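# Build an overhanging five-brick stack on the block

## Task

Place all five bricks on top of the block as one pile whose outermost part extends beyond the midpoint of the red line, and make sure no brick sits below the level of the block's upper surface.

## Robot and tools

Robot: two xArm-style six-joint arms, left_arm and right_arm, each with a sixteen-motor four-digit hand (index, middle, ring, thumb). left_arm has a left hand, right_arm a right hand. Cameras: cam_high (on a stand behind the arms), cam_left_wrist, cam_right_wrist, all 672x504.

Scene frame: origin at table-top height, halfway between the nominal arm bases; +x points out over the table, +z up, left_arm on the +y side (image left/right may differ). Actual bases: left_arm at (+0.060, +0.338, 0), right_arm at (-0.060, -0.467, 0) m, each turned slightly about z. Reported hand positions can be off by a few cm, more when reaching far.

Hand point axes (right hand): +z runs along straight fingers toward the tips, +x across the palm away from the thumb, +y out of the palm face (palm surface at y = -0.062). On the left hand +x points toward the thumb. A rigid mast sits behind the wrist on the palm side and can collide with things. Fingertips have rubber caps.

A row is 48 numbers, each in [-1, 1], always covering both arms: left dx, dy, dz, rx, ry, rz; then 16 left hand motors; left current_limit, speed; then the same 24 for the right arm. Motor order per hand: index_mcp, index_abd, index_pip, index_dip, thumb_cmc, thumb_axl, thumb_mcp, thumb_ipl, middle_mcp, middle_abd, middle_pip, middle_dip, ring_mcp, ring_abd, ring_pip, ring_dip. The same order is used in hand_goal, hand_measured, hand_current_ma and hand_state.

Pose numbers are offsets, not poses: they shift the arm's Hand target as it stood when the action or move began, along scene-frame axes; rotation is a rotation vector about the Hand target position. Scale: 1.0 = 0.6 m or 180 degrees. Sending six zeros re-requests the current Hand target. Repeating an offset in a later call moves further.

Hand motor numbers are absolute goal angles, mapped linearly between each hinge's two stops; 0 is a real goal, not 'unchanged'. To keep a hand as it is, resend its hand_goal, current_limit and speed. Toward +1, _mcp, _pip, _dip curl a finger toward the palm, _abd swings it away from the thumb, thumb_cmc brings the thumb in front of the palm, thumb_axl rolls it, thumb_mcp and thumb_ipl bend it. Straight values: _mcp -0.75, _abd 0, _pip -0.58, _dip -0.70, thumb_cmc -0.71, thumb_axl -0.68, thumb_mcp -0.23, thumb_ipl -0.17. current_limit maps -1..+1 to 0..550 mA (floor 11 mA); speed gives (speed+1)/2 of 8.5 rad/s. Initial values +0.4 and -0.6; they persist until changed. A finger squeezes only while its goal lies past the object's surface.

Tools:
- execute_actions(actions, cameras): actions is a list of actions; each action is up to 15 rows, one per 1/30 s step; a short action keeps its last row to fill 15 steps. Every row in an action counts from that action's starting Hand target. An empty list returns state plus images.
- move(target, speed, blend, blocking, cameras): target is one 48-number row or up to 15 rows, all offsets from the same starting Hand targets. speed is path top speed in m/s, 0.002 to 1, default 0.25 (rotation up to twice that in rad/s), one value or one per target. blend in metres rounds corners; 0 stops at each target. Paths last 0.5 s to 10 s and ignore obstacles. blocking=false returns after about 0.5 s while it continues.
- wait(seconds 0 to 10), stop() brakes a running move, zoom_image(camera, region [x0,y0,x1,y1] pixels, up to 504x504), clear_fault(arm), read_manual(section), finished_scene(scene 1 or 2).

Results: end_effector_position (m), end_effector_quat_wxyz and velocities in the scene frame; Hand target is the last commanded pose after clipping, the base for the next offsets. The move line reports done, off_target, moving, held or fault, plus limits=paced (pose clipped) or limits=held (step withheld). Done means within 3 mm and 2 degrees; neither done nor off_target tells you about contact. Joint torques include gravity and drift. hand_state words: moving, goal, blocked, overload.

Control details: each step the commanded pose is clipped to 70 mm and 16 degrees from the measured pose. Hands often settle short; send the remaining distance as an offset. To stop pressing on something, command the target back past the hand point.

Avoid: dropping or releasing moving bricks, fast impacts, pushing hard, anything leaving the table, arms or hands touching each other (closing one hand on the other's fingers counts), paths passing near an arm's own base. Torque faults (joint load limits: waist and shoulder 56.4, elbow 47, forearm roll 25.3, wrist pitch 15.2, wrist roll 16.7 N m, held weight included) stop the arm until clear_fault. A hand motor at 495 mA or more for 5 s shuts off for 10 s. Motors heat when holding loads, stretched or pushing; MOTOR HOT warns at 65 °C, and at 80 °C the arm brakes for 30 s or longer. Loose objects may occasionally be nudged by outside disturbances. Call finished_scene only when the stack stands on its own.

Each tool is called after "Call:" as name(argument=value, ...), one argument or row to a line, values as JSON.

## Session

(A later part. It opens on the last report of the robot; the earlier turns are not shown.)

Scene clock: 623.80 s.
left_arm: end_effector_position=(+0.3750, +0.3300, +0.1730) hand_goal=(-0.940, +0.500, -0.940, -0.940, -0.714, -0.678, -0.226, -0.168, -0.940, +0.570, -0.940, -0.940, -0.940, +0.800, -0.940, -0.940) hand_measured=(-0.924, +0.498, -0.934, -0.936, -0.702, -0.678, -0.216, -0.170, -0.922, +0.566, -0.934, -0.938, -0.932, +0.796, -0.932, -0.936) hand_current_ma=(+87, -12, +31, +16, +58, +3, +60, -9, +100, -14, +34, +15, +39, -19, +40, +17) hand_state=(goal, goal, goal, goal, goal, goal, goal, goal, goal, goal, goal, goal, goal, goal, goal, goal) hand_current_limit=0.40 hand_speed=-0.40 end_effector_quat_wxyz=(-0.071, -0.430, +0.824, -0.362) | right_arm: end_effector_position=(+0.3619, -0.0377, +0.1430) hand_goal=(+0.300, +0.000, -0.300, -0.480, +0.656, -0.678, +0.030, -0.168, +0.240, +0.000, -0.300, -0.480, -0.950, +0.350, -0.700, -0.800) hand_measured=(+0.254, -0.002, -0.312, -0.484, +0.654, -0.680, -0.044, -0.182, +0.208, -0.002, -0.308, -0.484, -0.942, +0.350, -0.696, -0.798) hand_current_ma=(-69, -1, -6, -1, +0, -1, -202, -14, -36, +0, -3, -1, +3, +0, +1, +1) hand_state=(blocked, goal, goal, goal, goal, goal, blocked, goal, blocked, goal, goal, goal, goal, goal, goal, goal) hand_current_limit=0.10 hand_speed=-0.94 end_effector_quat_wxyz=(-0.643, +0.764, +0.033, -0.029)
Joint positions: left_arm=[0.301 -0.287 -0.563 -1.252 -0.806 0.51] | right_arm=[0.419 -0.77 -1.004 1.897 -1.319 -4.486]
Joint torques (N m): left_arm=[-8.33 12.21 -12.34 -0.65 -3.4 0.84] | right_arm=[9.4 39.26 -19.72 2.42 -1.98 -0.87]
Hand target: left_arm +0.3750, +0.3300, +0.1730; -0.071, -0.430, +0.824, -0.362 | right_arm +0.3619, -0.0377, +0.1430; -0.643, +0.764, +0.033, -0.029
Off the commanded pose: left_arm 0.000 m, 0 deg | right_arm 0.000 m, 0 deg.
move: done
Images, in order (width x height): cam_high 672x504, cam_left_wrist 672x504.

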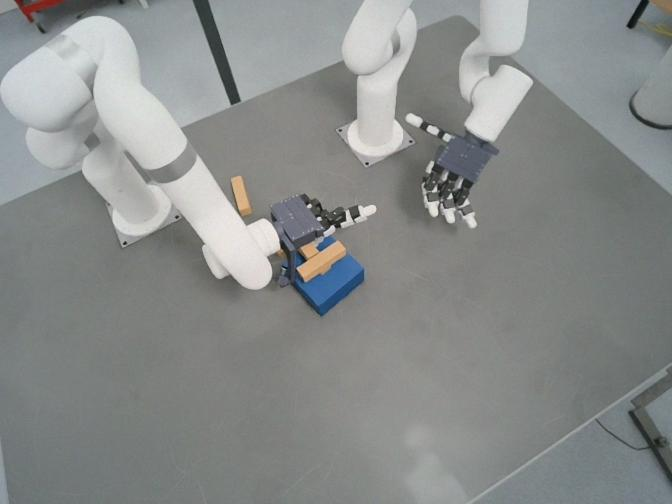

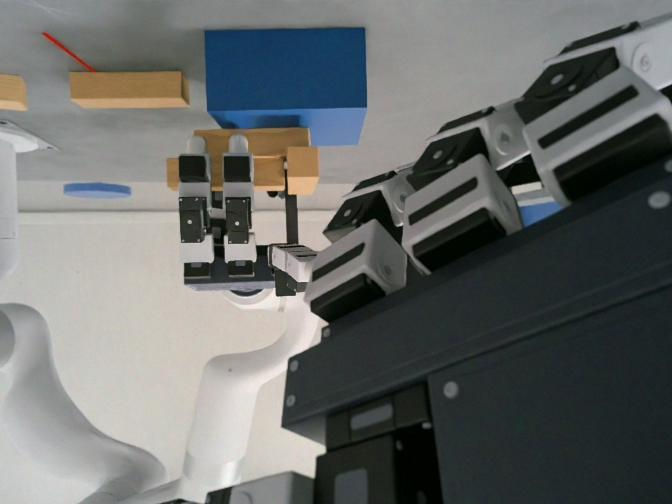

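Call:
move(
  target=[0,0,0,0,0,0,-0.94,0.5,-0.94,-0.94,-0.714,-0.678,-0.226,-0.168,-0.94,0.57,-0.94,-0.94,-0.94,0.8,-0.94,-0.94,0.4,-0.4,-0.0171,-0.0039,0,0,0,0,0.3,0,-0.3,-0.48,0.657,-0.678,0.03,-0.168,0.24,0,-0.3,-0.48,-0.95,0.35,-0.7,-0.8,0.1,-0.94],
  speed=0.015,
  cameras=["cam_high","cam_left_wrist"],
)

Call:
zoom_image(
  camera="cam_left_wrist",
  region=[120, 110, 340, 270],
)

Call:
zoom_image(
  camera="cam_high",
  region=[260, 210, 350, 300],
)

Scene clock: 626.60 s.
left_arm: end_effector_position=(+0.3750, +0.3300, +0.1730) hand_goal=(-0.940, +0.500, -0.940, -0.940, -0.714, -0.678, -0.226, -0.168, -0.940, +0.570, -0.940, -0.940, -0.940, +0.800, -0.940, -0.940) hand_measured=(-0.924, +0.498, -0.934, -0.936, -0.702, -0.678, -0.216, -0.170, -0.922, +0.566, -0.934, -0.938, -0.932, +0.796, -0.932, -0.936) hand_current_ma=(+87, -12, +31, +16, +58, +3, +60, -9, +100, -14, +34, +15, +39, -19, +40, +17) hand_state=(goal, goal, goal, goal, goal, goal, goal, goal, goal, goal, goal, goal, goal, goal, goal, goal) hand_current_limit=0.40 hand_speed=-0.40 end_effector_quat_wxyz=(-0.071, -0.430, +0.824, -0.362) | right_arm: end_effector_position=(+0.3517, -0.0401, +0.1430) hand_goal=(+0.300, +0.000, -0.300, -0.480, +0.656, -0.678, +0.030, -0.168, +0.240, +0.000, -0.300, -0.480, -0.950, +0.350, -0.700, -0.800) hand_measured=(+0.254, +0.002, -0.312, -0.484, +0.656, -0.680, -0.042, -0.182, +0.208, +0.002, -0.310, -0.484, -0.942, +0.350, -0.696, -0.798) hand_current_ma=(-69, +0, -7, -1, +0, +0, -196, -15, -36, +0, -5, -1, +3, +0, +1, +1) hand_state=(blocked, goal, goal, goal, goal, goal, blocked, goal, blocked, goal, goal, goal, goal, goal, goal, goal) hand_current_limit=0.10 hand_speed=-0.94 end_effector_quat_wxyz=(-0.643, +0.764, +0.033, -0.029)
Joint positions: left_arm=[0.301 -0.287 -0.563 -1.252 -0.806 0.51] | right_arm=[0.423 -0.756 -0.974 1.906 -1.323 -4.502]
Joint torques (N m): left_arm=[-8.59 12.1 -11.93 -0.62 -3.34 0.9] | right_arm=[15.6 54.15 -9.02 2.9 -2.02 -0.76]
Hand target: left_arm +0.3750, +0.3300, +0.1730; -0.071, -0.430, +0.824, -0.362 | right_arm +0.3517, -0.0401, +0.1430; -0.643, +0.764, +0.033, -0.029
Off the commanded pose: left_arm 0.000 m, 0 deg | right_arm 0.000 m, 0 deg.
move: done
Images, in order (width x height): cam_high 672x504, cam_left_wrist 672x504.

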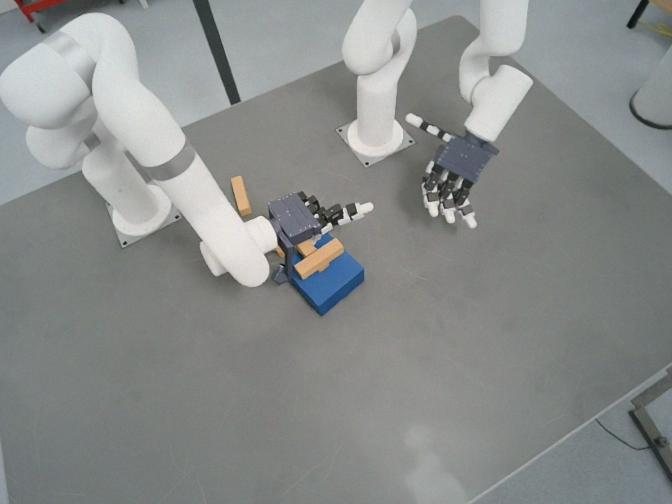

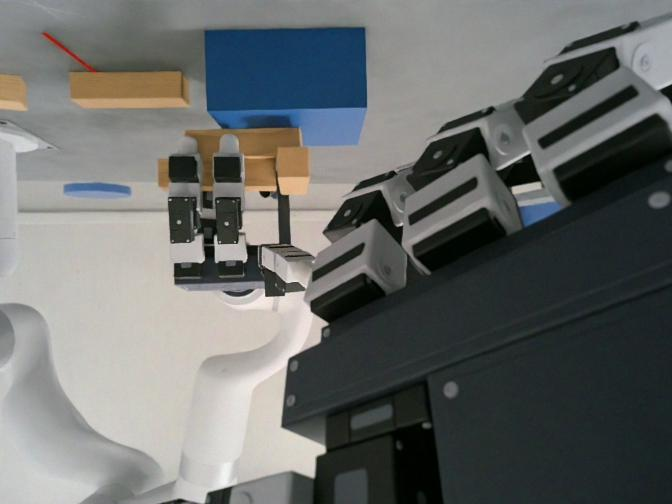

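Scaled by 2.291.

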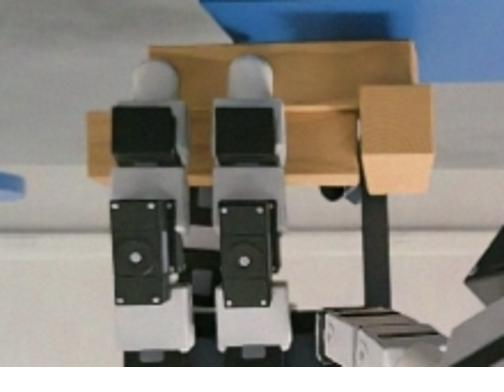

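Scaled by 5.600.

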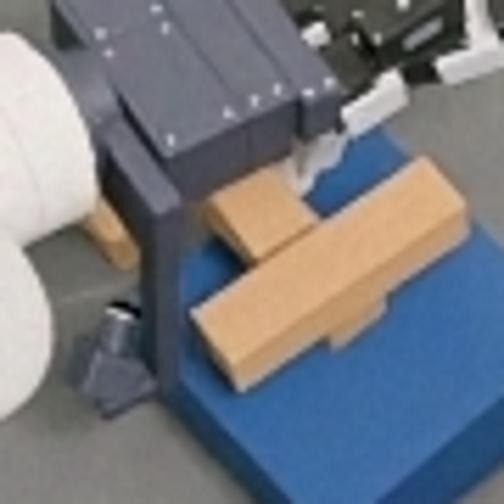

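Call:
move(
  target=[
    [0,0,0,0,0,0,-0.94,0.5,-0.94,-0.94,-0.714,-0.678,-0.226,-0.168,-0.94,0.57,-0.94,-0.94,-0.94,0.8,-0.94,-0.94,0.4,-0.4,0,0,0,0,0,0,0.19,0,-0.3,-0.48,0.657,-0.678,-0.1,-0.168,0.17,0,-0.3,-0.48,-0.95,0.35,-0.7,-0.8,0.2,-0.94],
    [0,0,0,0,0,0,-0.94,0.5,-0.94,-0.94,-0.714,-0.678,-0.226,-0.168,-0.94,0.57,-0.94,-0.94,-0.94,0.8,-0.94,-0.94,0.4,-0.4,0,0,0.1033,0,0,0,0.14,0,-0.3,-0.48,0.657,-0.678,-0.16,-0.168,0.14,0,-0.3,-0.48,-0.95,0.35,-0.7,-0.8,0.3,-0.9],
    [0,0,0,0,0,0,-0.94,0.5,-0.94,-0.94,-0.714,-0.678,-0.226,-0.168,-0.94,0.57,-0.94,-0.94,-0.94,0.8,-0.94,-0.94,0.4,-0.4,-0.0178,-0.0033,0.1033,0,0,0.0444,0.14,0,-0.3,-0.48,0.657,-0.678,-0.16,-0.168,0.14,0,-0.3,-0.48,-0.95,0.35,-0.7,-0.8,0.3,-0.9],
    [0,0,0,0,0,0,-0.94,0.5,-0.94,-0.94,-0.714,-0.678,-0.226,-0.168,-0.94,0.57,-0.94,-0.94,-0.94,0.8,-0.94,-0.94,0.4,-0.4,-0.0178,-0.0033,0.046,0,0,0.0444,0.14,0,-0.3,-0.48,0.657,-0.678,-0.16,-0.168,0.14,0,-0.3,-0.48,-0.95,0.35,-0.7,-0.8,0.3,-0.9],
  ],
  speed=[0.03,0.05,0.05,0.05],
  cameras=["cam_high","cam_left_wrist"],
)

Call:
zoom_image(
  camera="cam_left_wrist",
  region=[120, 110, 340, 270],
)

Call:
zoom_image(
  camera="cam_high",
  region=[260, 210, 350, 300],
)

Scene clock: 638.97 s.
left_arm: end_effector_position=(+0.3750, +0.3300, +0.1730) hand_goal=(-0.940, +0.500, -0.940, -0.940, -0.714, -0.678, -0.226, -0.168, -0.940, +0.570, -0.940, -0.940, -0.940, +0.800, -0.940, -0.940) hand_measured=(-0.924, +0.498, -0.934, -0.936, -0.702, -0.678, -0.216, -0.170, -0.922, +0.566, -0.934, -0.938, -0.932, +0.796, -0.932, -0.936) hand_current_ma=(+87, -12, +31, +16, +58, +3, +60, -9, +100, -14, +34, +15, +39, -19, +40, +17) hand_state=(goal, goal, goal, goal, goal, goal, goal, goal, goal, goal, goal, goal, goal, goal, goal, goal) hand_current_limit=0.40 hand_speed=-0.40 end_effector_quat_wxyz=(-0.071, -0.430, +0.824, -0.362) | right_arm: end_effector_position=(+0.3410, -0.0421, +0.1706) hand_goal=(+0.140, +0.000, -0.300, -0.480, +0.656, -0.678, -0.160, -0.168, +0.140, +0.000, -0.300, -0.480, -0.950, +0.350, -0.700, -0.800) hand_measured=(+0.148, +0.002, -0.304, -0.482, +0.656, -0.680, -0.158, -0.170, +0.148, +0.002, -0.302, -0.482, -0.942, +0.350, -0.696, -0.798) hand_current_ma=(+3, +0, -1, -1, +0, +0, +1, -1, +3, +0, +0, -1, +3, +0, +1, +1) hand_state=(goal, goal, goal, goal, goal, goal, goal, goal, goal, goal, goal, goal, goal, goal, goal, goal) hand_current_limit=0.30 hand_speed=-0.90 end_effector_quat_wxyz=(-0.640, +0.760, +0.086, -0.074)
Joint positions: left_arm=[0.301 -0.287 -0.563 -1.252 -0.806 0.51] | right_arm=[0.419 -0.721 -1.012 1.747 -1.34 -4.42]
Joint torques (N m): left_arm=[-9.13 11.95 -11.57 -0.23 -3.39 0.86] | right_arm=[-10.92 37.49 -20.65 2.52 -2.06 -0.98]
Hand target: left_arm +0.3750, +0.3300, +0.1730; -0.071, -0.430, +0.824, -0.362 | right_arm +0.3410, -0.0420, +0.1706; -0.640, +0.760, +0.086, -0.074
Off the commanded pose: left_arm 0.000 m, 0 deg | right_arm 0.000 m, 0 deg.
move: done
Images, in order (width x height): cam_high 672x504, cam_left_wrist 672x504.

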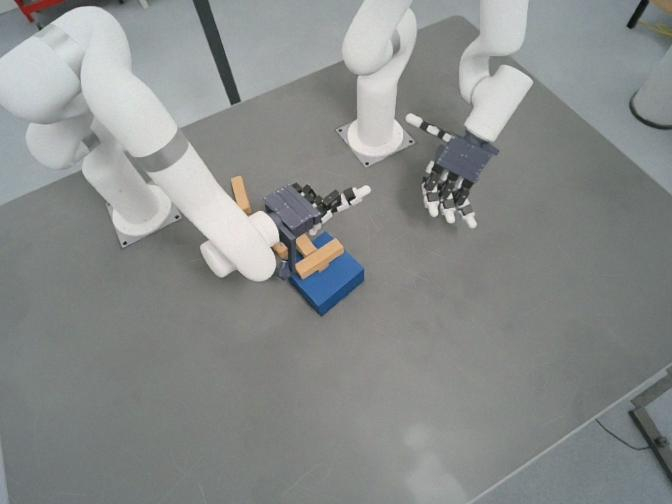

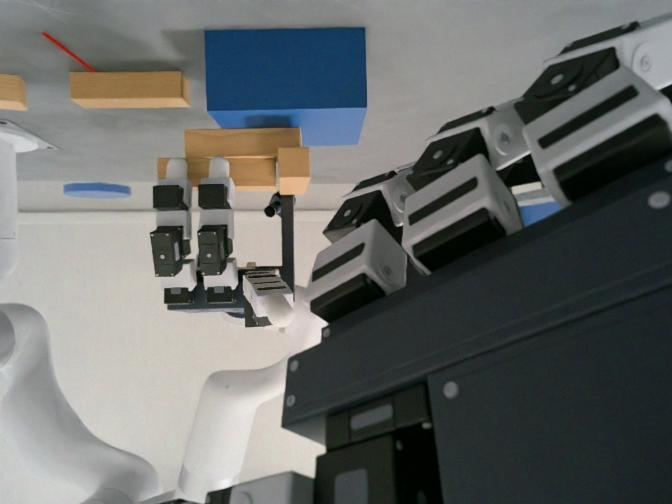

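Scaled by 2.291.

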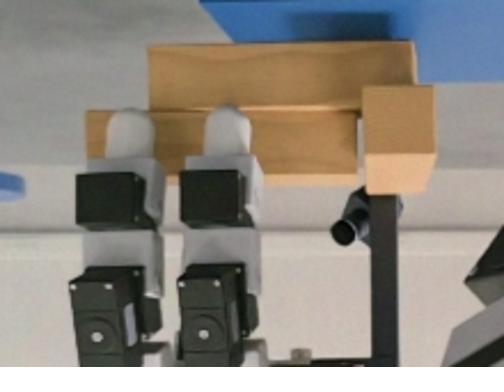

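Scaled by 5.600.

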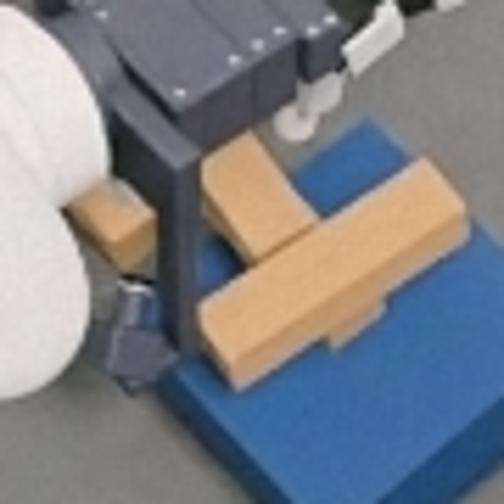

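Call:
move(
  target=[
    [0,0,0,0,0,0,-0.94,0.5,-0.94,-0.94,-0.714,-0.678,-0.226,-0.168,-0.94,0.57,-0.94,-0.94,-0.94,0.8,-0.94,-0.94,0.4,-0.4,0,0,0,0,0,0,0.19,0,-0.3,-0.48,0.657,-0.678,-0.09,-0.168,0.19,0,-0.3,-0.48,-0.95,0.35,-0.7,-0.8,0.2,-0.92],
    [0,0,0,0,0,0,-0.94,0.5,-0.94,-0.94,-0.714,-0.678,-0.226,-0.168,-0.94,0.57,-0.94,-0.94,-0.94,0.8,-0.94,-0.94,0.4,-0.4,0,0,0,0,0,0,0.26,0,-0.3,-0.48,0.657,-0.678,0.03,-0.168,0.26,0,-0.3,-0.48,-0.95,0.35,-0.7,-0.8,0.1,-0.94],
    [0,0,0,0,0,0,-0.94,0.5,-0.94,-0.94,-0.714,-0.678,-0.226,-0.168,-0.94,0.57,-0.94,-0.94,-0.94,0.8,-0.94,-0.94,0.4,-0.4,-0.0382,-0.0088,0,0,0,0,0.26,0,-0.3,-0.48,0.657,-0.678,0.03,-0.168,0.26,0,-0.3,-0.48,-0.95,0.35,-0.7,-0.8,0.1,-0.94],
  ],
  speed=[0.03,0.03,0.015],
  cameras=["cam_high","cam_left_wrist"],
)

Call:
zoom_image(
  camera="cam_left_wrist",
  region=[120, 110, 340, 270],
)

Call:
zoom_image(
  camera="cam_high",
  region=[260, 210, 350, 300],
)

Scene clock: 644.47 s.
left_arm: end_effector_position=(+0.3750, +0.3300, +0.1730) hand_goal=(-0.940, +0.500, -0.940, -0.940, -0.714, -0.678, -0.226, -0.168, -0.940, +0.570, -0.940, -0.940, -0.940, +0.800, -0.940, -0.940) hand_measured=(-0.924, +0.498, -0.934, -0.936, -0.702, -0.678, -0.216, -0.170, -0.922, +0.566, -0.934, -0.938, -0.932, +0.796, -0.932, -0.936) hand_current_ma=(+87, -12, +31, +16, +58, +3, +60, -9, +100, -14, +34, +15, +39, -19, +40, +17) hand_state=(goal, goal, goal, goal, goal, goal, goal, goal, goal, goal, goal, goal, goal, goal, goal, goal) hand_current_limit=0.40 hand_speed=-0.40 end_effector_quat_wxyz=(-0.071, -0.430, +0.824, -0.362) | right_arm: end_effector_position=(+0.3181, -0.0473, +0.1706) hand_goal=(+0.260, +0.000, -0.300, -0.480, +0.656, -0.678, +0.030, -0.168, +0.260, +0.000, -0.300, -0.480, -0.950, +0.350, -0.700, -0.800) hand_measured=(+0.230, +0.000, -0.316, -0.486, +0.658, -0.678, -0.044, -0.184, +0.244, +0.002, -0.306, -0.482, -0.942, +0.350, -0.696, -0.798) hand_current_ma=(-34, +0, -10, -2, +1, +0, -202, -16, -11, +0, -2, -1, +3, +0, +1, +1) hand_state=(blocked, goal, goal, goal, goal, goal, blocked, goal, goal, goal, goal, goal, goal, goal, goal, goal) hand_current_limit=0.10 hand_speed=-0.94 end_effector_quat_wxyz=(-0.640, +0.760, +0.086, -0.074)
Joint positions: left_arm=[0.301 -0.287 -0.563 -1.252 -0.806 0.51] | right_arm=[0.43 -0.686 -0.943 1.765 -1.343 -4.454]
Joint torques (N m): left_arm=[-8.27 12.5 -12.21 -0.69 -3.31 0.88] | right_arm=[16.51 52.3 -8.85 2.92 -2.07 -0.84]
Hand target: left_arm +0.3750, +0.3300, +0.1730; -0.071, -0.430, +0.824, -0.362 | right_arm +0.3181, -0.0473, +0.1706; -0.640, +0.760, +0.086, -0.074
Off the commanded pose: left_arm 0.000 m, 0 deg | right_arm 0.000 m, 0 deg.
move: done
Images, in order (width x height): cam_high 672x504, cam_left_wrist 672x504.

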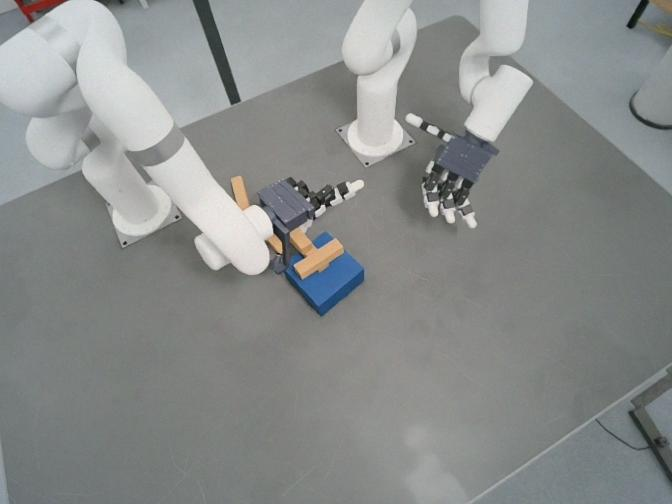

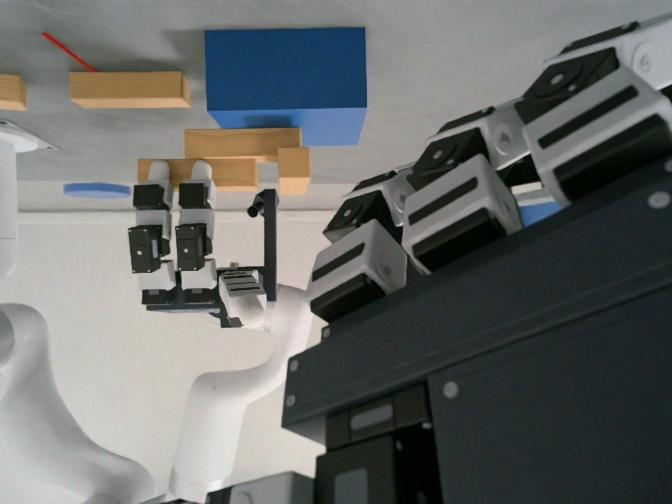

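Scaled by 2.291.

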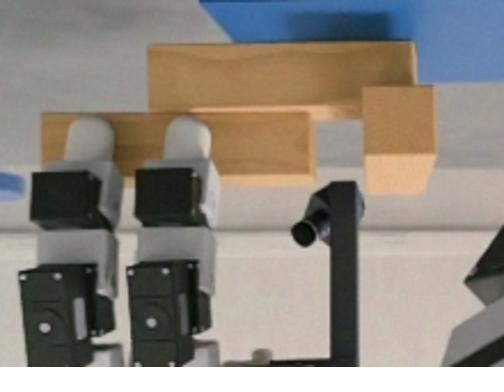

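Scaled by 5.600.

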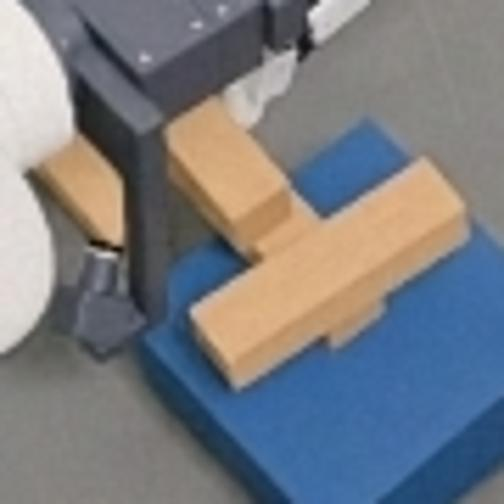

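Call:
move(
  target=[
    [0,0,0,0,0,0,-0.94,0.5,-0.94,-0.94,-0.714,-0.678,-0.226,-0.168,-0.94,0.57,-0.94,-0.94,-0.94,0.8,-0.94,-0.94,0.4,-0.4,0,0,0,0,0,0,0.23,0,-0.3,-0.48,0.657,-0.678,-0.05,-0.168,0.23,0,-0.3,-0.48,-0.95,0.35,-0.7,-0.8,0.2,-0.94],
    [0,0,0,0,0,0,-0.94,0.5,-0.94,-0.94,-0.714,-0.678,-0.226,-0.168,-0.94,0.57,-0.94,-0.94,-0.94,0.8,-0.94,-0.94,0.4,-0.4,0,0,0,0,0,0,0.14,0,-0.3,-0.48,0.657,-0.678,-0.16,-0.168,0.14,0,-0.3,-0.48,-0.95,0.35,-0.7,-0.8,0.3,-0.9],
    [0,0,0,0,0,0,-0.94,0.5,-0.94,-0.94,-0.714,-0.678,-0.226,-0.168,-0.94,0.57,-0.94,-0.94,-0.94,0.8,-0.94,-0.94,0.4,-0.4,0,0,0.12,0,0,0,0.14,0,-0.3,-0.48,0.657,-0.678,-0.16,-0.168,0.14,0,-0.3,-0.48,-0.95,0.35,-0.7,-0.8,0.3,-0.9],
    [0,0,0,0,0,0,-0.94,0.5,-0.94,-0.94,-0.714,-0.678,-0.226,-0.168,-0.94,0.57,-0.94,-0.94,-0.94,0.8,-0.94,-0.94,0.4,-0.4,0,-0.55,0.12,0,0,0,0.14,0,-0.3,-0.48,0.657,-0.678,-0.16,-0.168,0.14,0,-0.3,-0.48,-0.95,0.35,-0.7,-0.8,0.3,-0.9],
  ],
  speed=[0.03,0.03,0.08,0.25],
  cameras=["cam_high","cam_left_wrist"],
)

Call:
zoom_image(
  camera="cam_high",
  region=[220, 170, 360, 310],
)

Call:
zoom_image(
  camera="cam_left_wrist",
  region=[120, 110, 340, 270],
)

Scene clock: 658.47 s.
left_arm: end_effector_position=(+0.3750, +0.3300, +0.1730) hand_goal=(-0.940, +0.500, -0.940, -0.940, -0.714, -0.678, -0.226, -0.168, -0.940, +0.570, -0.940, -0.940, -0.940, +0.800, -0.940, -0.940) hand_measured=(-0.924, +0.498, -0.934, -0.936, -0.702, -0.678, -0.216, -0.170, -0.922, +0.566, -0.934, -0.938, -0.932, +0.796, -0.932, -0.936) hand_current_ma=(+87, -12, +31, +16, +58, +3, +60, -9, +100, -14, +34, +15, +39, -19, +40, +17) hand_state=(goal, goal, goal, goal, goal, goal, goal, goal, goal, goal, goal, goal, goal, goal, goal, goal) hand_current_limit=0.40 hand_speed=-0.40 end_effector_quat_wxyz=(-0.071, -0.430, +0.824, -0.362) | right_arm: end_effector_position=(+0.3181, -0.3773, +0.2426) hand_goal=(+0.140, +0.000, -0.300, -0.480, +0.656, -0.678, -0.160, -0.168, +0.140, +0.000, -0.300, -0.480, -0.950, +0.350, -0.700, -0.800) hand_measured=(+0.146, +0.000, -0.302, -0.482, +0.658, -0.678, -0.158, -0.170, +0.146, +0.002, -0.302, -0.482, -0.942, +0.350, -0.696, -0.798) hand_current_ma=(+2, +0, -1, -1, +0, +0, +0, +0, +2, +0, +0, +0, +3, +0, +1, +1) hand_state=(goal, goal, goal, goal, goal, goal, goal, goal, goal, goal, goal, goal, goal, goal, goal, goal) hand_current_limit=0.30 hand_speed=-0.90 end_effector_quat_wxyz=(-0.640, +0.760, +0.086, -0.074)
Joint positions: left_arm=[0.301 -0.287 -0.563 -1.252 -0.806 0.51] | right_arm=[-0.268 -0.457 -0.801 1.089 -1.556 -4.401]
Joint torques (N m): left_arm=[-8.35 12.2 -11.76 -0.52 -3.36 0.72] | right_arm=[-12.36 28.02 -19.85 -2.54 -2.08 -0.98]
Hand target: left_arm +0.3750, +0.3300, +0.1730; -0.071, -0.430, +0.824, -0.362 | right_arm +0.3181, -0.3773, +0.2426; -0.640, +0.760, +0.086, -0.074
Off the commanded pose: left_arm 0.000 m, 0 deg | right_arm 0.000 m, 0 deg.
move: done
Images, in order (width x height): cam_high 672x504, cam_left_wrist 672x504.

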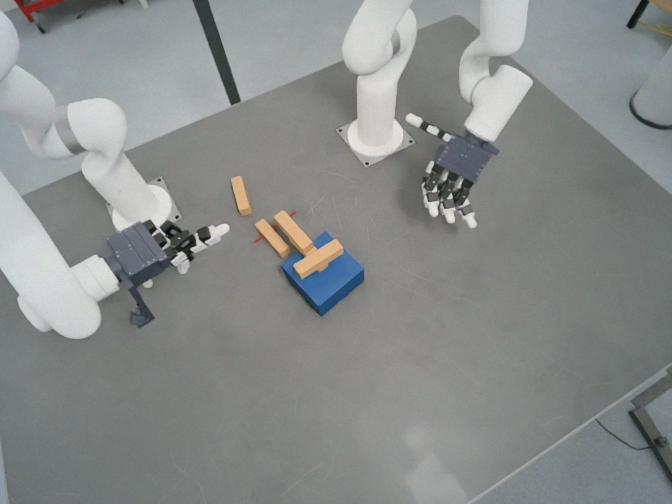

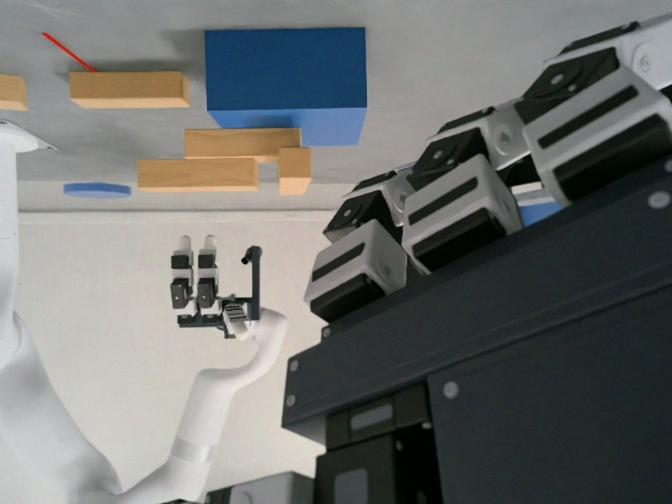

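Scaled by 3.600.

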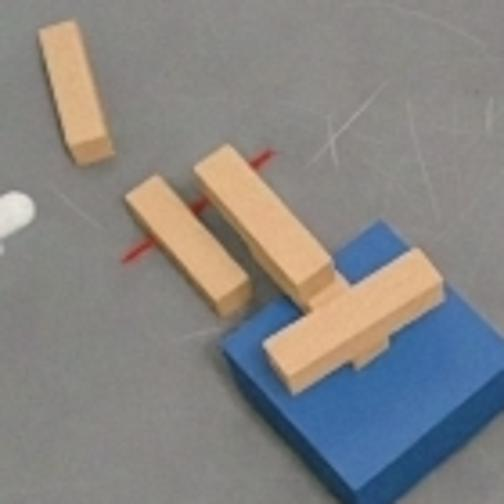

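Scaled by 2.291.

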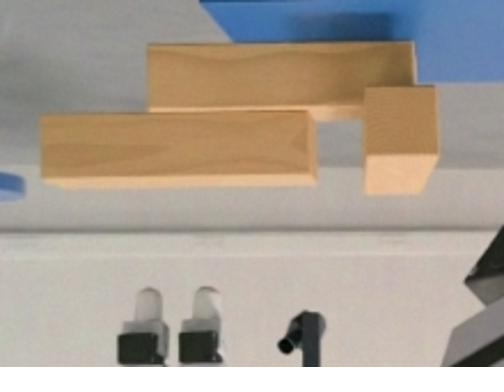

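Call:
move(
  target=[
    [0,0,0,0,0,0,-0.94,0.5,-0.94,-0.94,-0.714,-0.678,-0.226,-0.168,-0.94,0.57,-0.94,-0.94,-0.94,0.8,-0.94,-0.94,0.4,-0.4,-0.1482,0.4763,0,0,0,-0.0139,0.425,0,-0.58,-0.7,0.657,-0.678,-0.226,-0.168,0.425,0,-0.58,-0.7,-0.95,0.35,-0.7,-0.8,0.4,-0.8],
    [0,0,0,0,0,0,-0.94,0.5,-0.94,-0.94,-0.714,-0.678,-0.226,-0.168,-0.94,0.57,-0.94,-0.94,-0.94,0.8,-0.94,-0.94,0.4,-0.4,-0.1482,0.4763,-0.19,0,0,-0.0139,0.425,0,-0.58,-0.7,0.657,-0.678,-0.226,-0.168,0.425,0,-0.58,-0.7,-0.95,0.35,-0.7,-0.8,0.4,-0.8],
  ],
  speed=[0.15,0.08],
  cameras=["all"],
)

Call:
zoom_image(
  camera="cam_left_wrist",
  region=[20, 20, 320, 260],
)

Call:
zoom_image(
  camera="cam_high",
  region=[220, 170, 360, 290],
)

Scene clock: 692.70 s.
left_arm: end_effector_position=(+0.3750, +0.3300, +0.1730) hand_goal=(-0.940, +0.500, -0.940, -0.940, -0.714, -0.678, -0.226, -0.168, -0.940, +0.570, -0.940, -0.940, -0.940, +0.800, -0.940, -0.940) hand_measured=(-0.924, +0.498, -0.934, -0.936, -0.702, -0.678, -0.216, -0.170, -0.922, +0.566, -0.934, -0.938, -0.932, +0.796, -0.932, -0.936) hand_current_ma=(+87, -12, +31, +16, +58, +3, +60, -9, +100, -14, +34, +15, +39, -19, +40, +17) hand_state=(goal, goal, goal, goal, goal, goal, goal, goal, goal, goal, goal, goal, goal, goal, goal, goal) hand_current_limit=0.40 hand_speed=-0.40 end_effector_quat_wxyz=(-0.071, -0.430, +0.824, -0.362) | right_arm: end_effector_position=(+0.2292, -0.0916, +0.1286) hand_goal=(+0.424, +0.000, -0.580, -0.700, +0.656, -0.678, -0.226, -0.168, +0.424, +0.000, -0.580, -0.700, -0.950, +0.350, -0.700, -0.800) hand_measured=(+0.422, +0.000, -0.578, -0.698, +0.658, -0.678, -0.222, -0.170, +0.422, +0.002, -0.578, -0.698, -0.942, +0.350, -0.696, -0.798) hand_current_ma=(+0, +0, +1, +1, +0, +0, +1, +0, +0, +0, +0, +0, +3, +0, +1, +1) hand_state=(goal, goal, goal, goal, goal, goal, goal, goal, goal, goal, goal, goal, goal, goal, goal, goal) hand_current_limit=0.40 hand_speed=-0.80 end_effector_quat_wxyz=(-0.641, +0.762, +0.069, -0.060)
Joint positions: left_arm=[0.301 -0.287 -0.563 -1.252 -0.806 0.51] | right_arm=[0.436 -0.653 -0.666 1.864 -1.396 -4.698]
Joint torques (N m): left_arm=[-7.99 11.92 -12.15 -0.45 -3.31 0.82] | right_arm=[14.16 28.96 -16.17 2.33 -2.19 -0.95]
Hand target: left_arm +0.3750, +0.3300, +0.1730; -0.071, -0.430, +0.824, -0.362 | right_arm +0.2291, -0.0915, +0.1286; -0.641, +0.762, +0.069, -0.060
Off the commanded pose: left_arm 0.000 m, 0 deg | right_arm 0.000 m, 0 deg.
move: done

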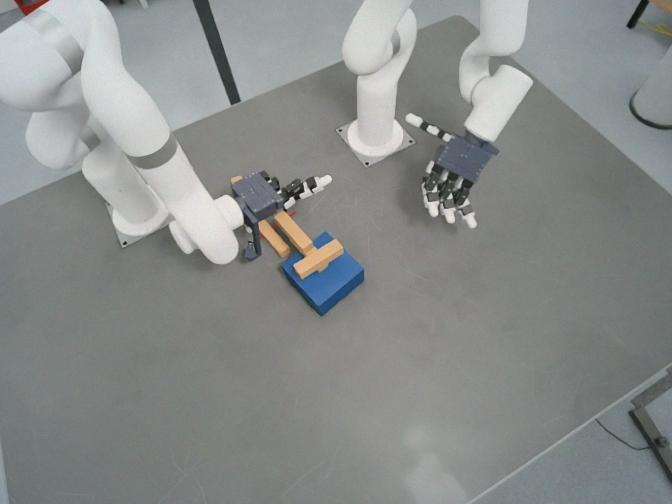

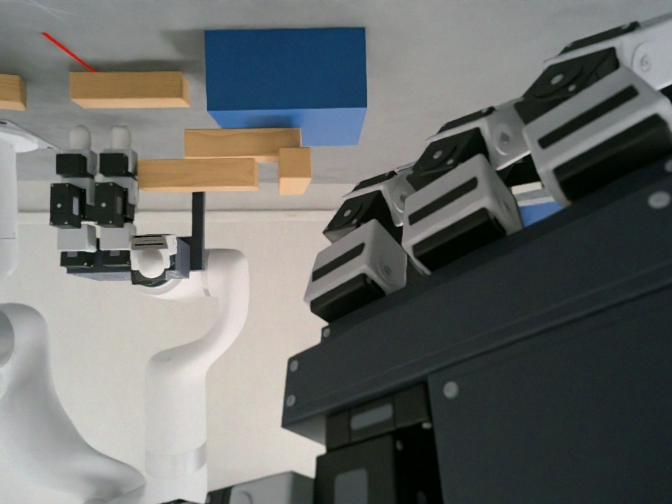

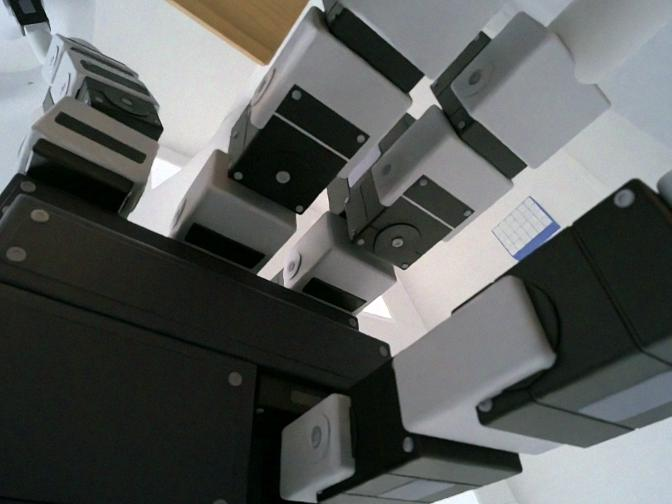

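Scaled by 1.680.

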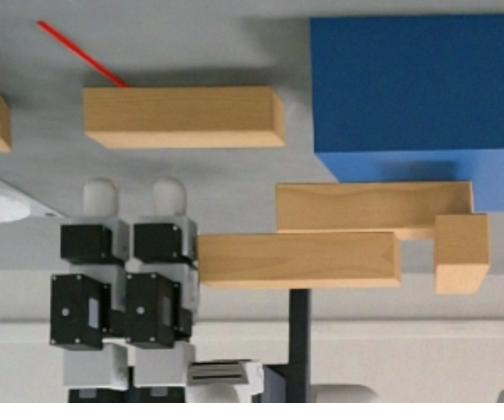

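Scaled by 3.600.

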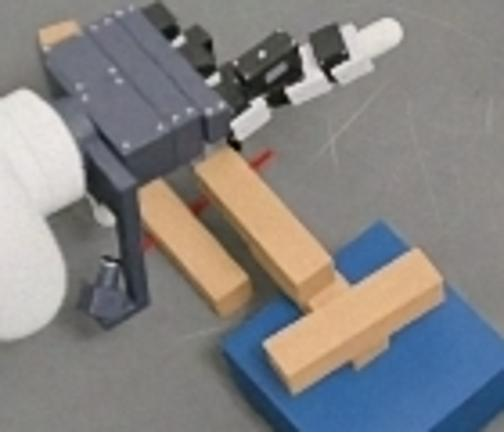

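Call:
move(
  target=[
    [0,0,0,0,0,0,-0.94,0.5,-0.94,-0.94,-0.714,-0.678,-0.226,-0.168,-0.94,0.57,-0.94,-0.94,-0.94,0.8,-0.94,-0.94,0.4,-0.4,0,0,-0.0675,0,0,0,0.425,0,-0.58,-0.7,0.657,-0.678,-0.226,-0.168,0.425,0,-0.58,-0.7,-0.95,0.35,-0.7,-0.8,0.4,-0.8],
    [0,0,0,0,0,0,-0.94,0.5,-0.94,-0.94,-0.714,-0.678,-0.226,-0.168,-0.94,0.57,-0.94,-0.94,-0.94,0.8,-0.94,-0.94,0.4,-0.4,0.0206,-0.0893,-0.0675,0,0,0,0.425,0,-0.58,-0.7,0.657,-0.678,-0.226,-0.168,0.425,0,-0.58,-0.7,-0.95,0.35,-0.7,-0.8,0.4,-0.8],
  ],
  speed=[0.06, 0.05],
  cameras=["cam_high", "cam_left_wrist", "cam_right_wrist"],
)

Scene clock: 711.80 s.
left_arm: end_effector_position=(+0.3750, +0.3300, +0.1730) hand_goal=(-0.940, +0.500, -0.940, -0.940, -0.714, -0.678, -0.226, -0.168, -0.940, +0.570, -0.940, -0.940, -0.940, +0.800, -0.940, -0.940) hand_measured=(-0.924, +0.498, -0.934, -0.936, -0.702, -0.678, -0.216, -0.170, -0.922, +0.566, -0.934, -0.938, -0.932, +0.796, -0.932, -0.936) hand_current_ma=(+87, -12, +31, +16, +58, +3, +60, -9, +100, -14, +34, +15, +39, -19, +40, +17) hand_state=(goal, goal, goal, goal, goal, goal, goal, goal, goal, goal, goal, goal, goal, goal, goal, goal) hand_current_limit=0.40 hand_speed=-0.40 end_effector_quat_wxyz=(-0.071, -0.430, +0.824, -0.362) | right_arm: end_effector_position=(+0.2415, -0.1451, +0.0881) hand_goal=(+0.424, +0.000, -0.580, -0.700, +0.656, -0.678, -0.226, -0.168, +0.424, +0.000, -0.580, -0.700, -0.950, +0.350, -0.700, -0.800) hand_measured=(+0.422, +0.000, -0.578, -0.698, +0.658, -0.678, -0.222, -0.170, +0.422, +0.002, -0.580, -0.698, -0.942, +0.350, -0.696, -0.798) hand_current_ma=(+0, +0, +1, +0, +0, +0, +1, +0, -1, +0, +0, +0, +3, +0, +1, +1) hand_state=(goal, goal, goal, goal, goal, goal, goal, goal, goal, goal, goal, goal, goal, goal, goal, goal) hand_current_limit=0.40 hand_speed=-0.80 end_effector_quat_wxyz=(-0.641, +0.762, +0.069, -0.060)
Joint positions: left_arm=[0.301 -0.287 -0.563 -1.252 -0.806 0.51] | right_arm=[0.296 -0.761 -0.676 1.741 -1.413 -4.795]
Joint torques (N m): left_arm=[-7.52 12.17 -11.87 -0.84 -3.33 0.85] | right_arm=[-11.89 47.6 -3.61 -3.55 0.23 -0.92]
Hand target: left_arm +0.3750, +0.3300, +0.1730; -0.071, -0.430, +0.824, -0.362 | right_arm +0.2415, -0.1451, +0.0881; -0.641, +0.762, +0.069, -0.060
Off the commanded pose: left_arm 0.000 m, 0 deg | right_arm 0.000 m, 0 deg.
move: done

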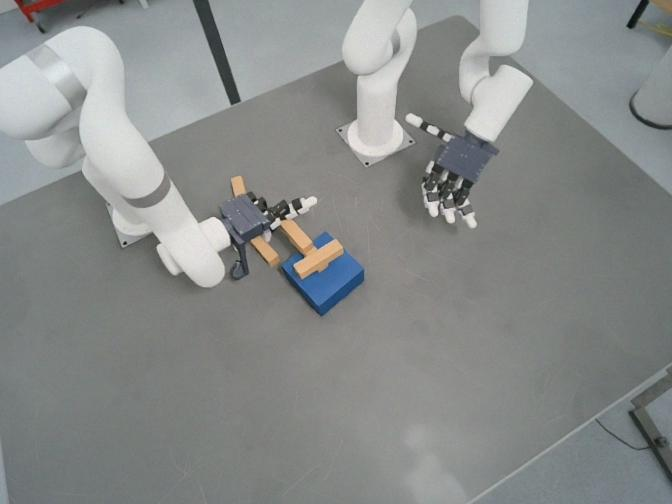

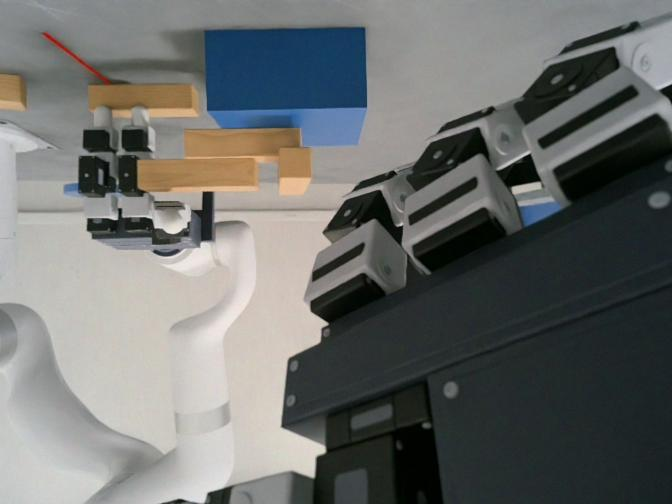

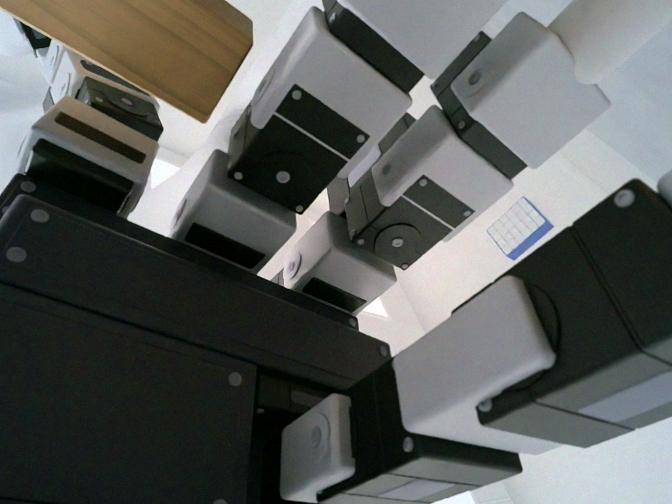

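Call:
move(
  target=[
    [0,0,0,0,0,0,-0.94,0.5,-0.94,-0.94,-0.714,-0.678,-0.226,-0.168,-0.94,0.57,-0.94,-0.94,-0.94,0.8,-0.94,-0.94,0.4,-0.4,0.0112,-0.0487,0,0,0,0,0.425,0,-0.58,-0.7,0.657,-0.678,-0.226,-0.168,0.425,0,-0.58,-0.7,-0.95,0.35,-0.7,-0.8,0.4,-0.8],
    [0,0,0,0,0,0,-0.94,0.5,-0.94,-0.94,-0.714,-0.678,-0.226,-0.168,-0.94,0.57,-0.94,-0.94,-0.94,0.8,-0.94,-0.94,0.4,-0.4,0.04,-0.029,0,0,0,0,0.425,0,-0.58,-0.7,0.657,-0.678,-0.226,-0.168,0.425,0,-0.58,-0.7,-0.95,0.35,-0.7,-0.8,0.4,-0.8],
    [0,0,0,0,0,0,-0.94,0.5,-0.94,-0.94,-0.714,-0.678,-0.226,-0.168,-0.94,0.57,-0.94,-0.94,-0.94,0.8,-0.94,-0.94,0.4,-0.4,0.04,-0.029,-0.03,0,0,0,0.425,0,-0.58,-0.7,0.657,-0.678,-0.226,-0.168,0.425,0,-0.58,-0.7,-0.95,0.35,-0.7,-0.8,0.4,-0.8],
    [0,0,0,0,0,0,-0.94,0.5,-0.94,-0.94,-0.714,-0.678,-0.226,-0.168,-0.94,0.57,-0.94,-0.94,-0.94,0.8,-0.94,-0.94,0.4,-0.4,0.061,-0.12,-0.03,0,0,0,0.425,0,-0.58,-0.7,0.657,-0.678,-0.226,-0.168,0.425,0,-0.58,-0.7,-0.95,0.35,-0.7,-0.8,0.4,-0.8],
  ],
  speed=0.05,
  cameras=["cam_high", "cam_left_wrist"],
)

Scene clock: 718.43 s.
left_arm: end_effector_position=(+0.3750, +0.3300, +0.1730) hand_goal=(-0.940, +0.500, -0.940, -0.940, -0.714, -0.678, -0.226, -0.168, -0.940, +0.570, -0.940, -0.940, -0.940, +0.800, -0.940, -0.940) hand_measured=(-0.924, +0.498, -0.934, -0.936, -0.702, -0.678, -0.216, -0.170, -0.922, +0.566, -0.934, -0.938, -0.932, +0.796, -0.932, -0.936) hand_current_ma=(+87, -12, +31, +16, +58, +3, +60, -9, +100, -14, +34, +15, +39, -19, +40, +17) hand_state=(goal, goal, goal, goal, goal, goal, goal, goal, goal, goal, goal, goal, goal, goal, goal, goal) hand_current_limit=0.40 hand_speed=-0.40 end_effector_quat_wxyz=(-0.071, -0.430, +0.824, -0.362) | right_arm: end_effector_position=(+0.2781, -0.2171, +0.0701) hand_goal=(+0.424, +0.000, -0.580, -0.700, +0.656, -0.678, -0.226, -0.168, +0.424, +0.000, -0.580, -0.700, -0.950, +0.350, -0.700, -0.800) hand_measured=(+0.422, +0.000, -0.578, -0.698, +0.658, -0.678, -0.222, -0.170, +0.422, +0.000, -0.580, -0.698, -0.944, +0.350, -0.696, -0.798) hand_current_ma=(+0, +0, +0, +0, +0, +0, +1, +0, -1, +0, +0, +0, +2, +0, +1, +1) hand_state=(goal, goal, goal, goal, goal, goal, goal, goal, goal, goal, goal, goal, goal, goal, goal, goal) hand_current_limit=0.40 hand_speed=-0.80 end_effector_quat_wxyz=(-0.641, +0.762, +0.069, -0.060)
Joint positions: left_arm=[0.301 -0.287 -0.563 -1.252 -0.806 0.51] | right_arm=[0.095 -0.826 -0.743 1.54 -1.396 -4.794]
Joint torques (N m): left_arm=[-8.66 13.19 -12.23 -0.62 -3.43 0.85] | right_arm=[-13.39 32.21 -13.73 -3.21 0.14 1.2]
Hand target: left_arm +0.3750, +0.3300, +0.1730; -0.071, -0.430, +0.824, -0.362 | right_arm +0.2781, -0.2171, +0.0701; -0.641, +0.762, +0.069, -0.060
Off the commanded pose: left_arm 0.000 m, 0 deg | right_arm 0.000 m, 0 deg.
move: done
Images, in order (width x height): cam_high 672x504, cam_left_wrist 672x504.

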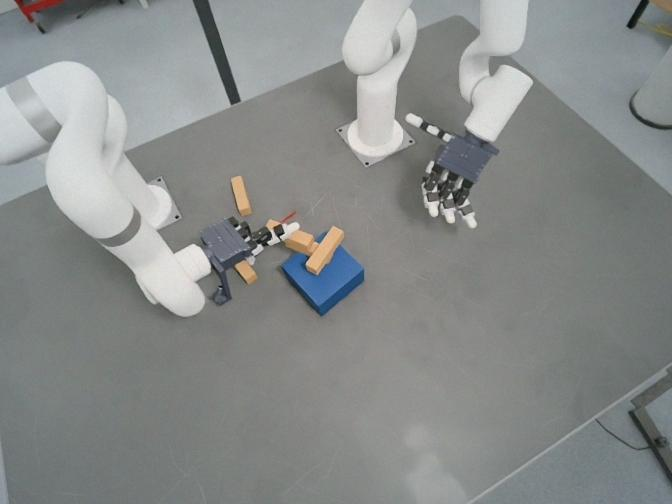

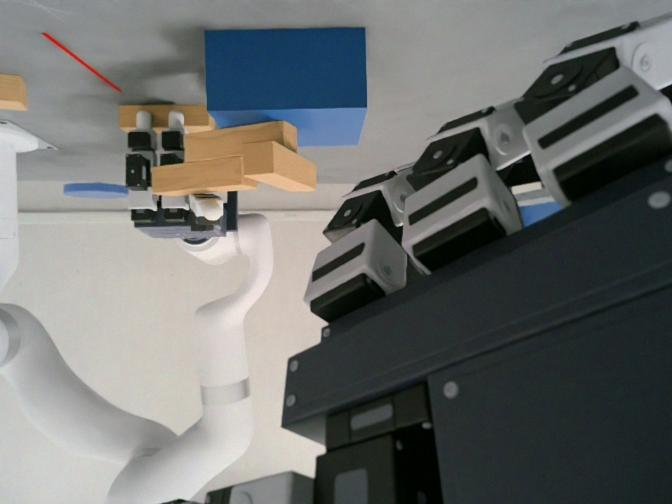

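Call:
zoom_image(
  camera="cam_left_wrist",
  region=[110, 80, 380, 240],
)

Call:
zoom_image(
  camera="cam_high",
  region=[180, 160, 400, 330],
)

Scaled by 1.867.

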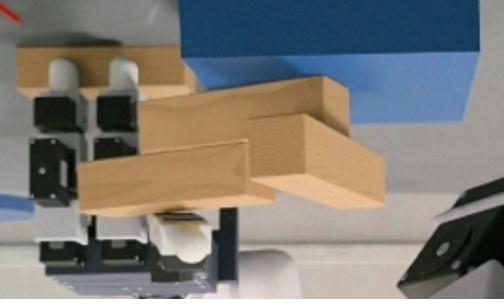

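Scaled by 2.291.

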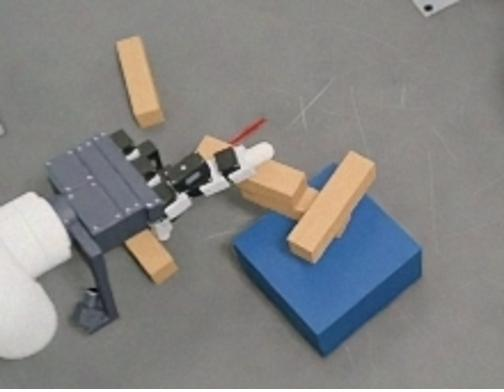

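Call:
move(
  target=[0,0,0,0,0,0,-0.94,0.5,-0.94,-0.94,-0.714,-0.678,-0.226,-0.168,-0.94,0.57,-0.94,-0.94,-0.94,0.8,-0.94,-0.94,0.4,-0.4,0,0,0.12,0,0,0,0.425,0,-0.58,-0.7,0.657,-0.678,-0.226,-0.168,0.425,0,-0.58,-0.7,-0.95,0.35,-0.7,-0.8,0.4,-0.8],
  speed=0.05,
  cameras=["cam_high", "cam_left_wrist", "cam_right_wrist"],
)

Scene clock: 724.07 s.
left_arm: end_effector_position=(+0.3750, +0.3300, +0.1730) hand_goal=(-0.940, +0.500, -0.940, -0.940, -0.714, -0.678, -0.226, -0.168, -0.940, +0.570, -0.940, -0.940, -0.940, +0.800, -0.940, -0.940) hand_measured=(-0.924, +0.498, -0.934, -0.936, -0.702, -0.678, -0.216, -0.170, -0.922, +0.566, -0.934, -0.938, -0.932, +0.796, -0.932, -0.936) hand_current_ma=(+87, -12, +31, +16, +58, +3, +60, -9, +100, -14, +34, +15, +39, -19, +40, +17) hand_state=(goal, goal, goal, goal, goal, goal, goal, goal, goal, goal, goal, goal, goal, goal, goal, goal) hand_current_limit=0.40 hand_speed=-0.40 end_effector_quat_wxyz=(-0.071, -0.430, +0.824, -0.362) | right_arm: end_effector_position=(+0.2781, -0.2171, +0.1420) hand_goal=(+0.424, +0.000, -0.580, -0.700, +0.656, -0.678, -0.226, -0.168, +0.424, +0.000, -0.580, -0.700, -0.950, +0.350, -0.700, -0.800) hand_measured=(+0.422, +0.000, -0.578, -0.698, +0.658, -0.678, -0.222, -0.170, +0.422, +0.000, -0.580, -0.698, -0.944, +0.350, -0.696, -0.798) hand_current_ma=(+0, +0, +0, +0, +0, +0, +1, +0, +0, +0, +0, +0, +3, +0, +1, +1) hand_state=(goal, goal, goal, goal, goal, goal, goal, goal, goal, goal, goal, goal, goal, goal, goal, goal) hand_current_limit=0.40 hand_speed=-0.80 end_effector_quat_wxyz=(-0.641, +0.762, +0.069, -0.060)
Joint positions: left_arm=[0.301 -0.287 -0.563 -1.252 -0.806 0.51] | right_arm=[0.095 -0.624 -0.679 1.516 -1.402 -4.655]
Joint torques (N m): left_arm=[-8.59 12.63 -12.03 -0.44 -3.29 0.87] | right_arm=[-0.15 46.9 -5.92 -3.1 -2.15 1.06]
Hand target: left_arm +0.3750, +0.3300, +0.1730; -0.071, -0.430, +0.824, -0.362 | right_arm +0.2781, -0.2171, +0.1421; -0.641, +0.762, +0.069, -0.060
Off the commanded pose: left_arm 0.000 m, 0 deg | right_arm 0.000 m, 0 deg.
move: done

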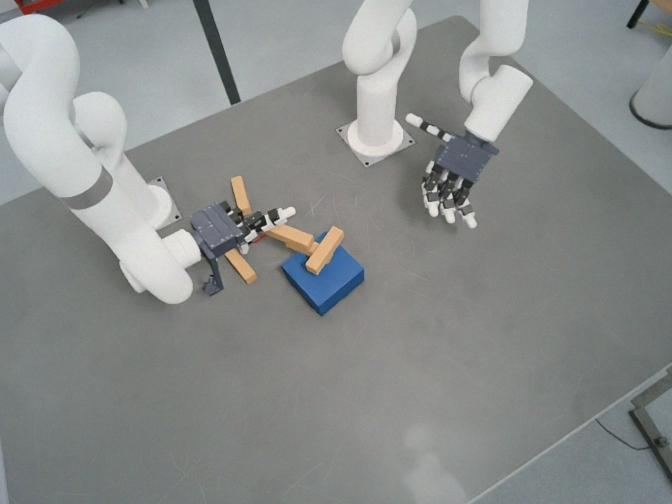

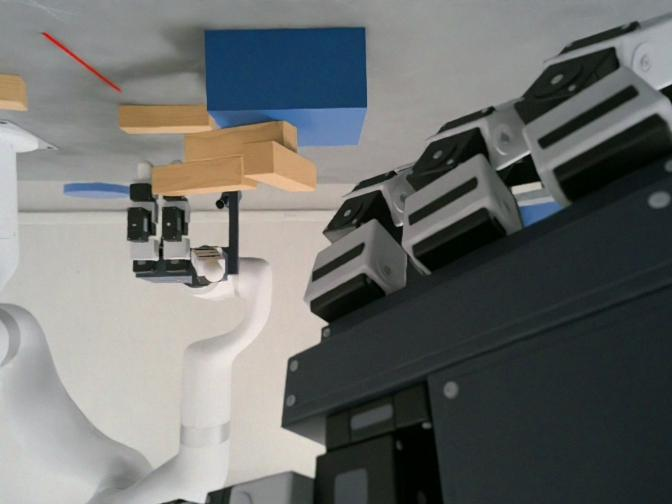

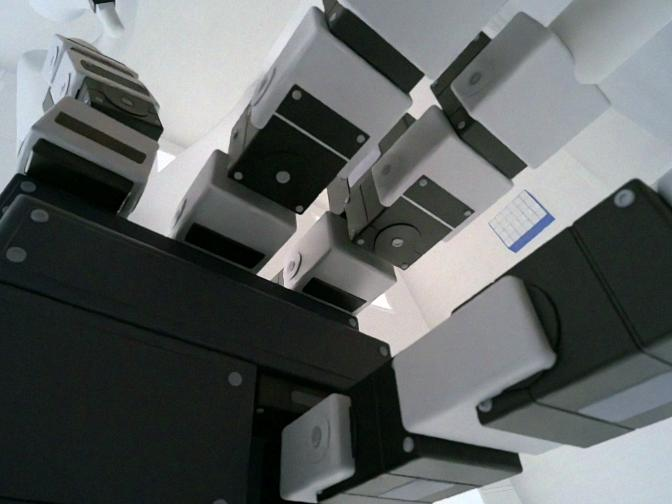

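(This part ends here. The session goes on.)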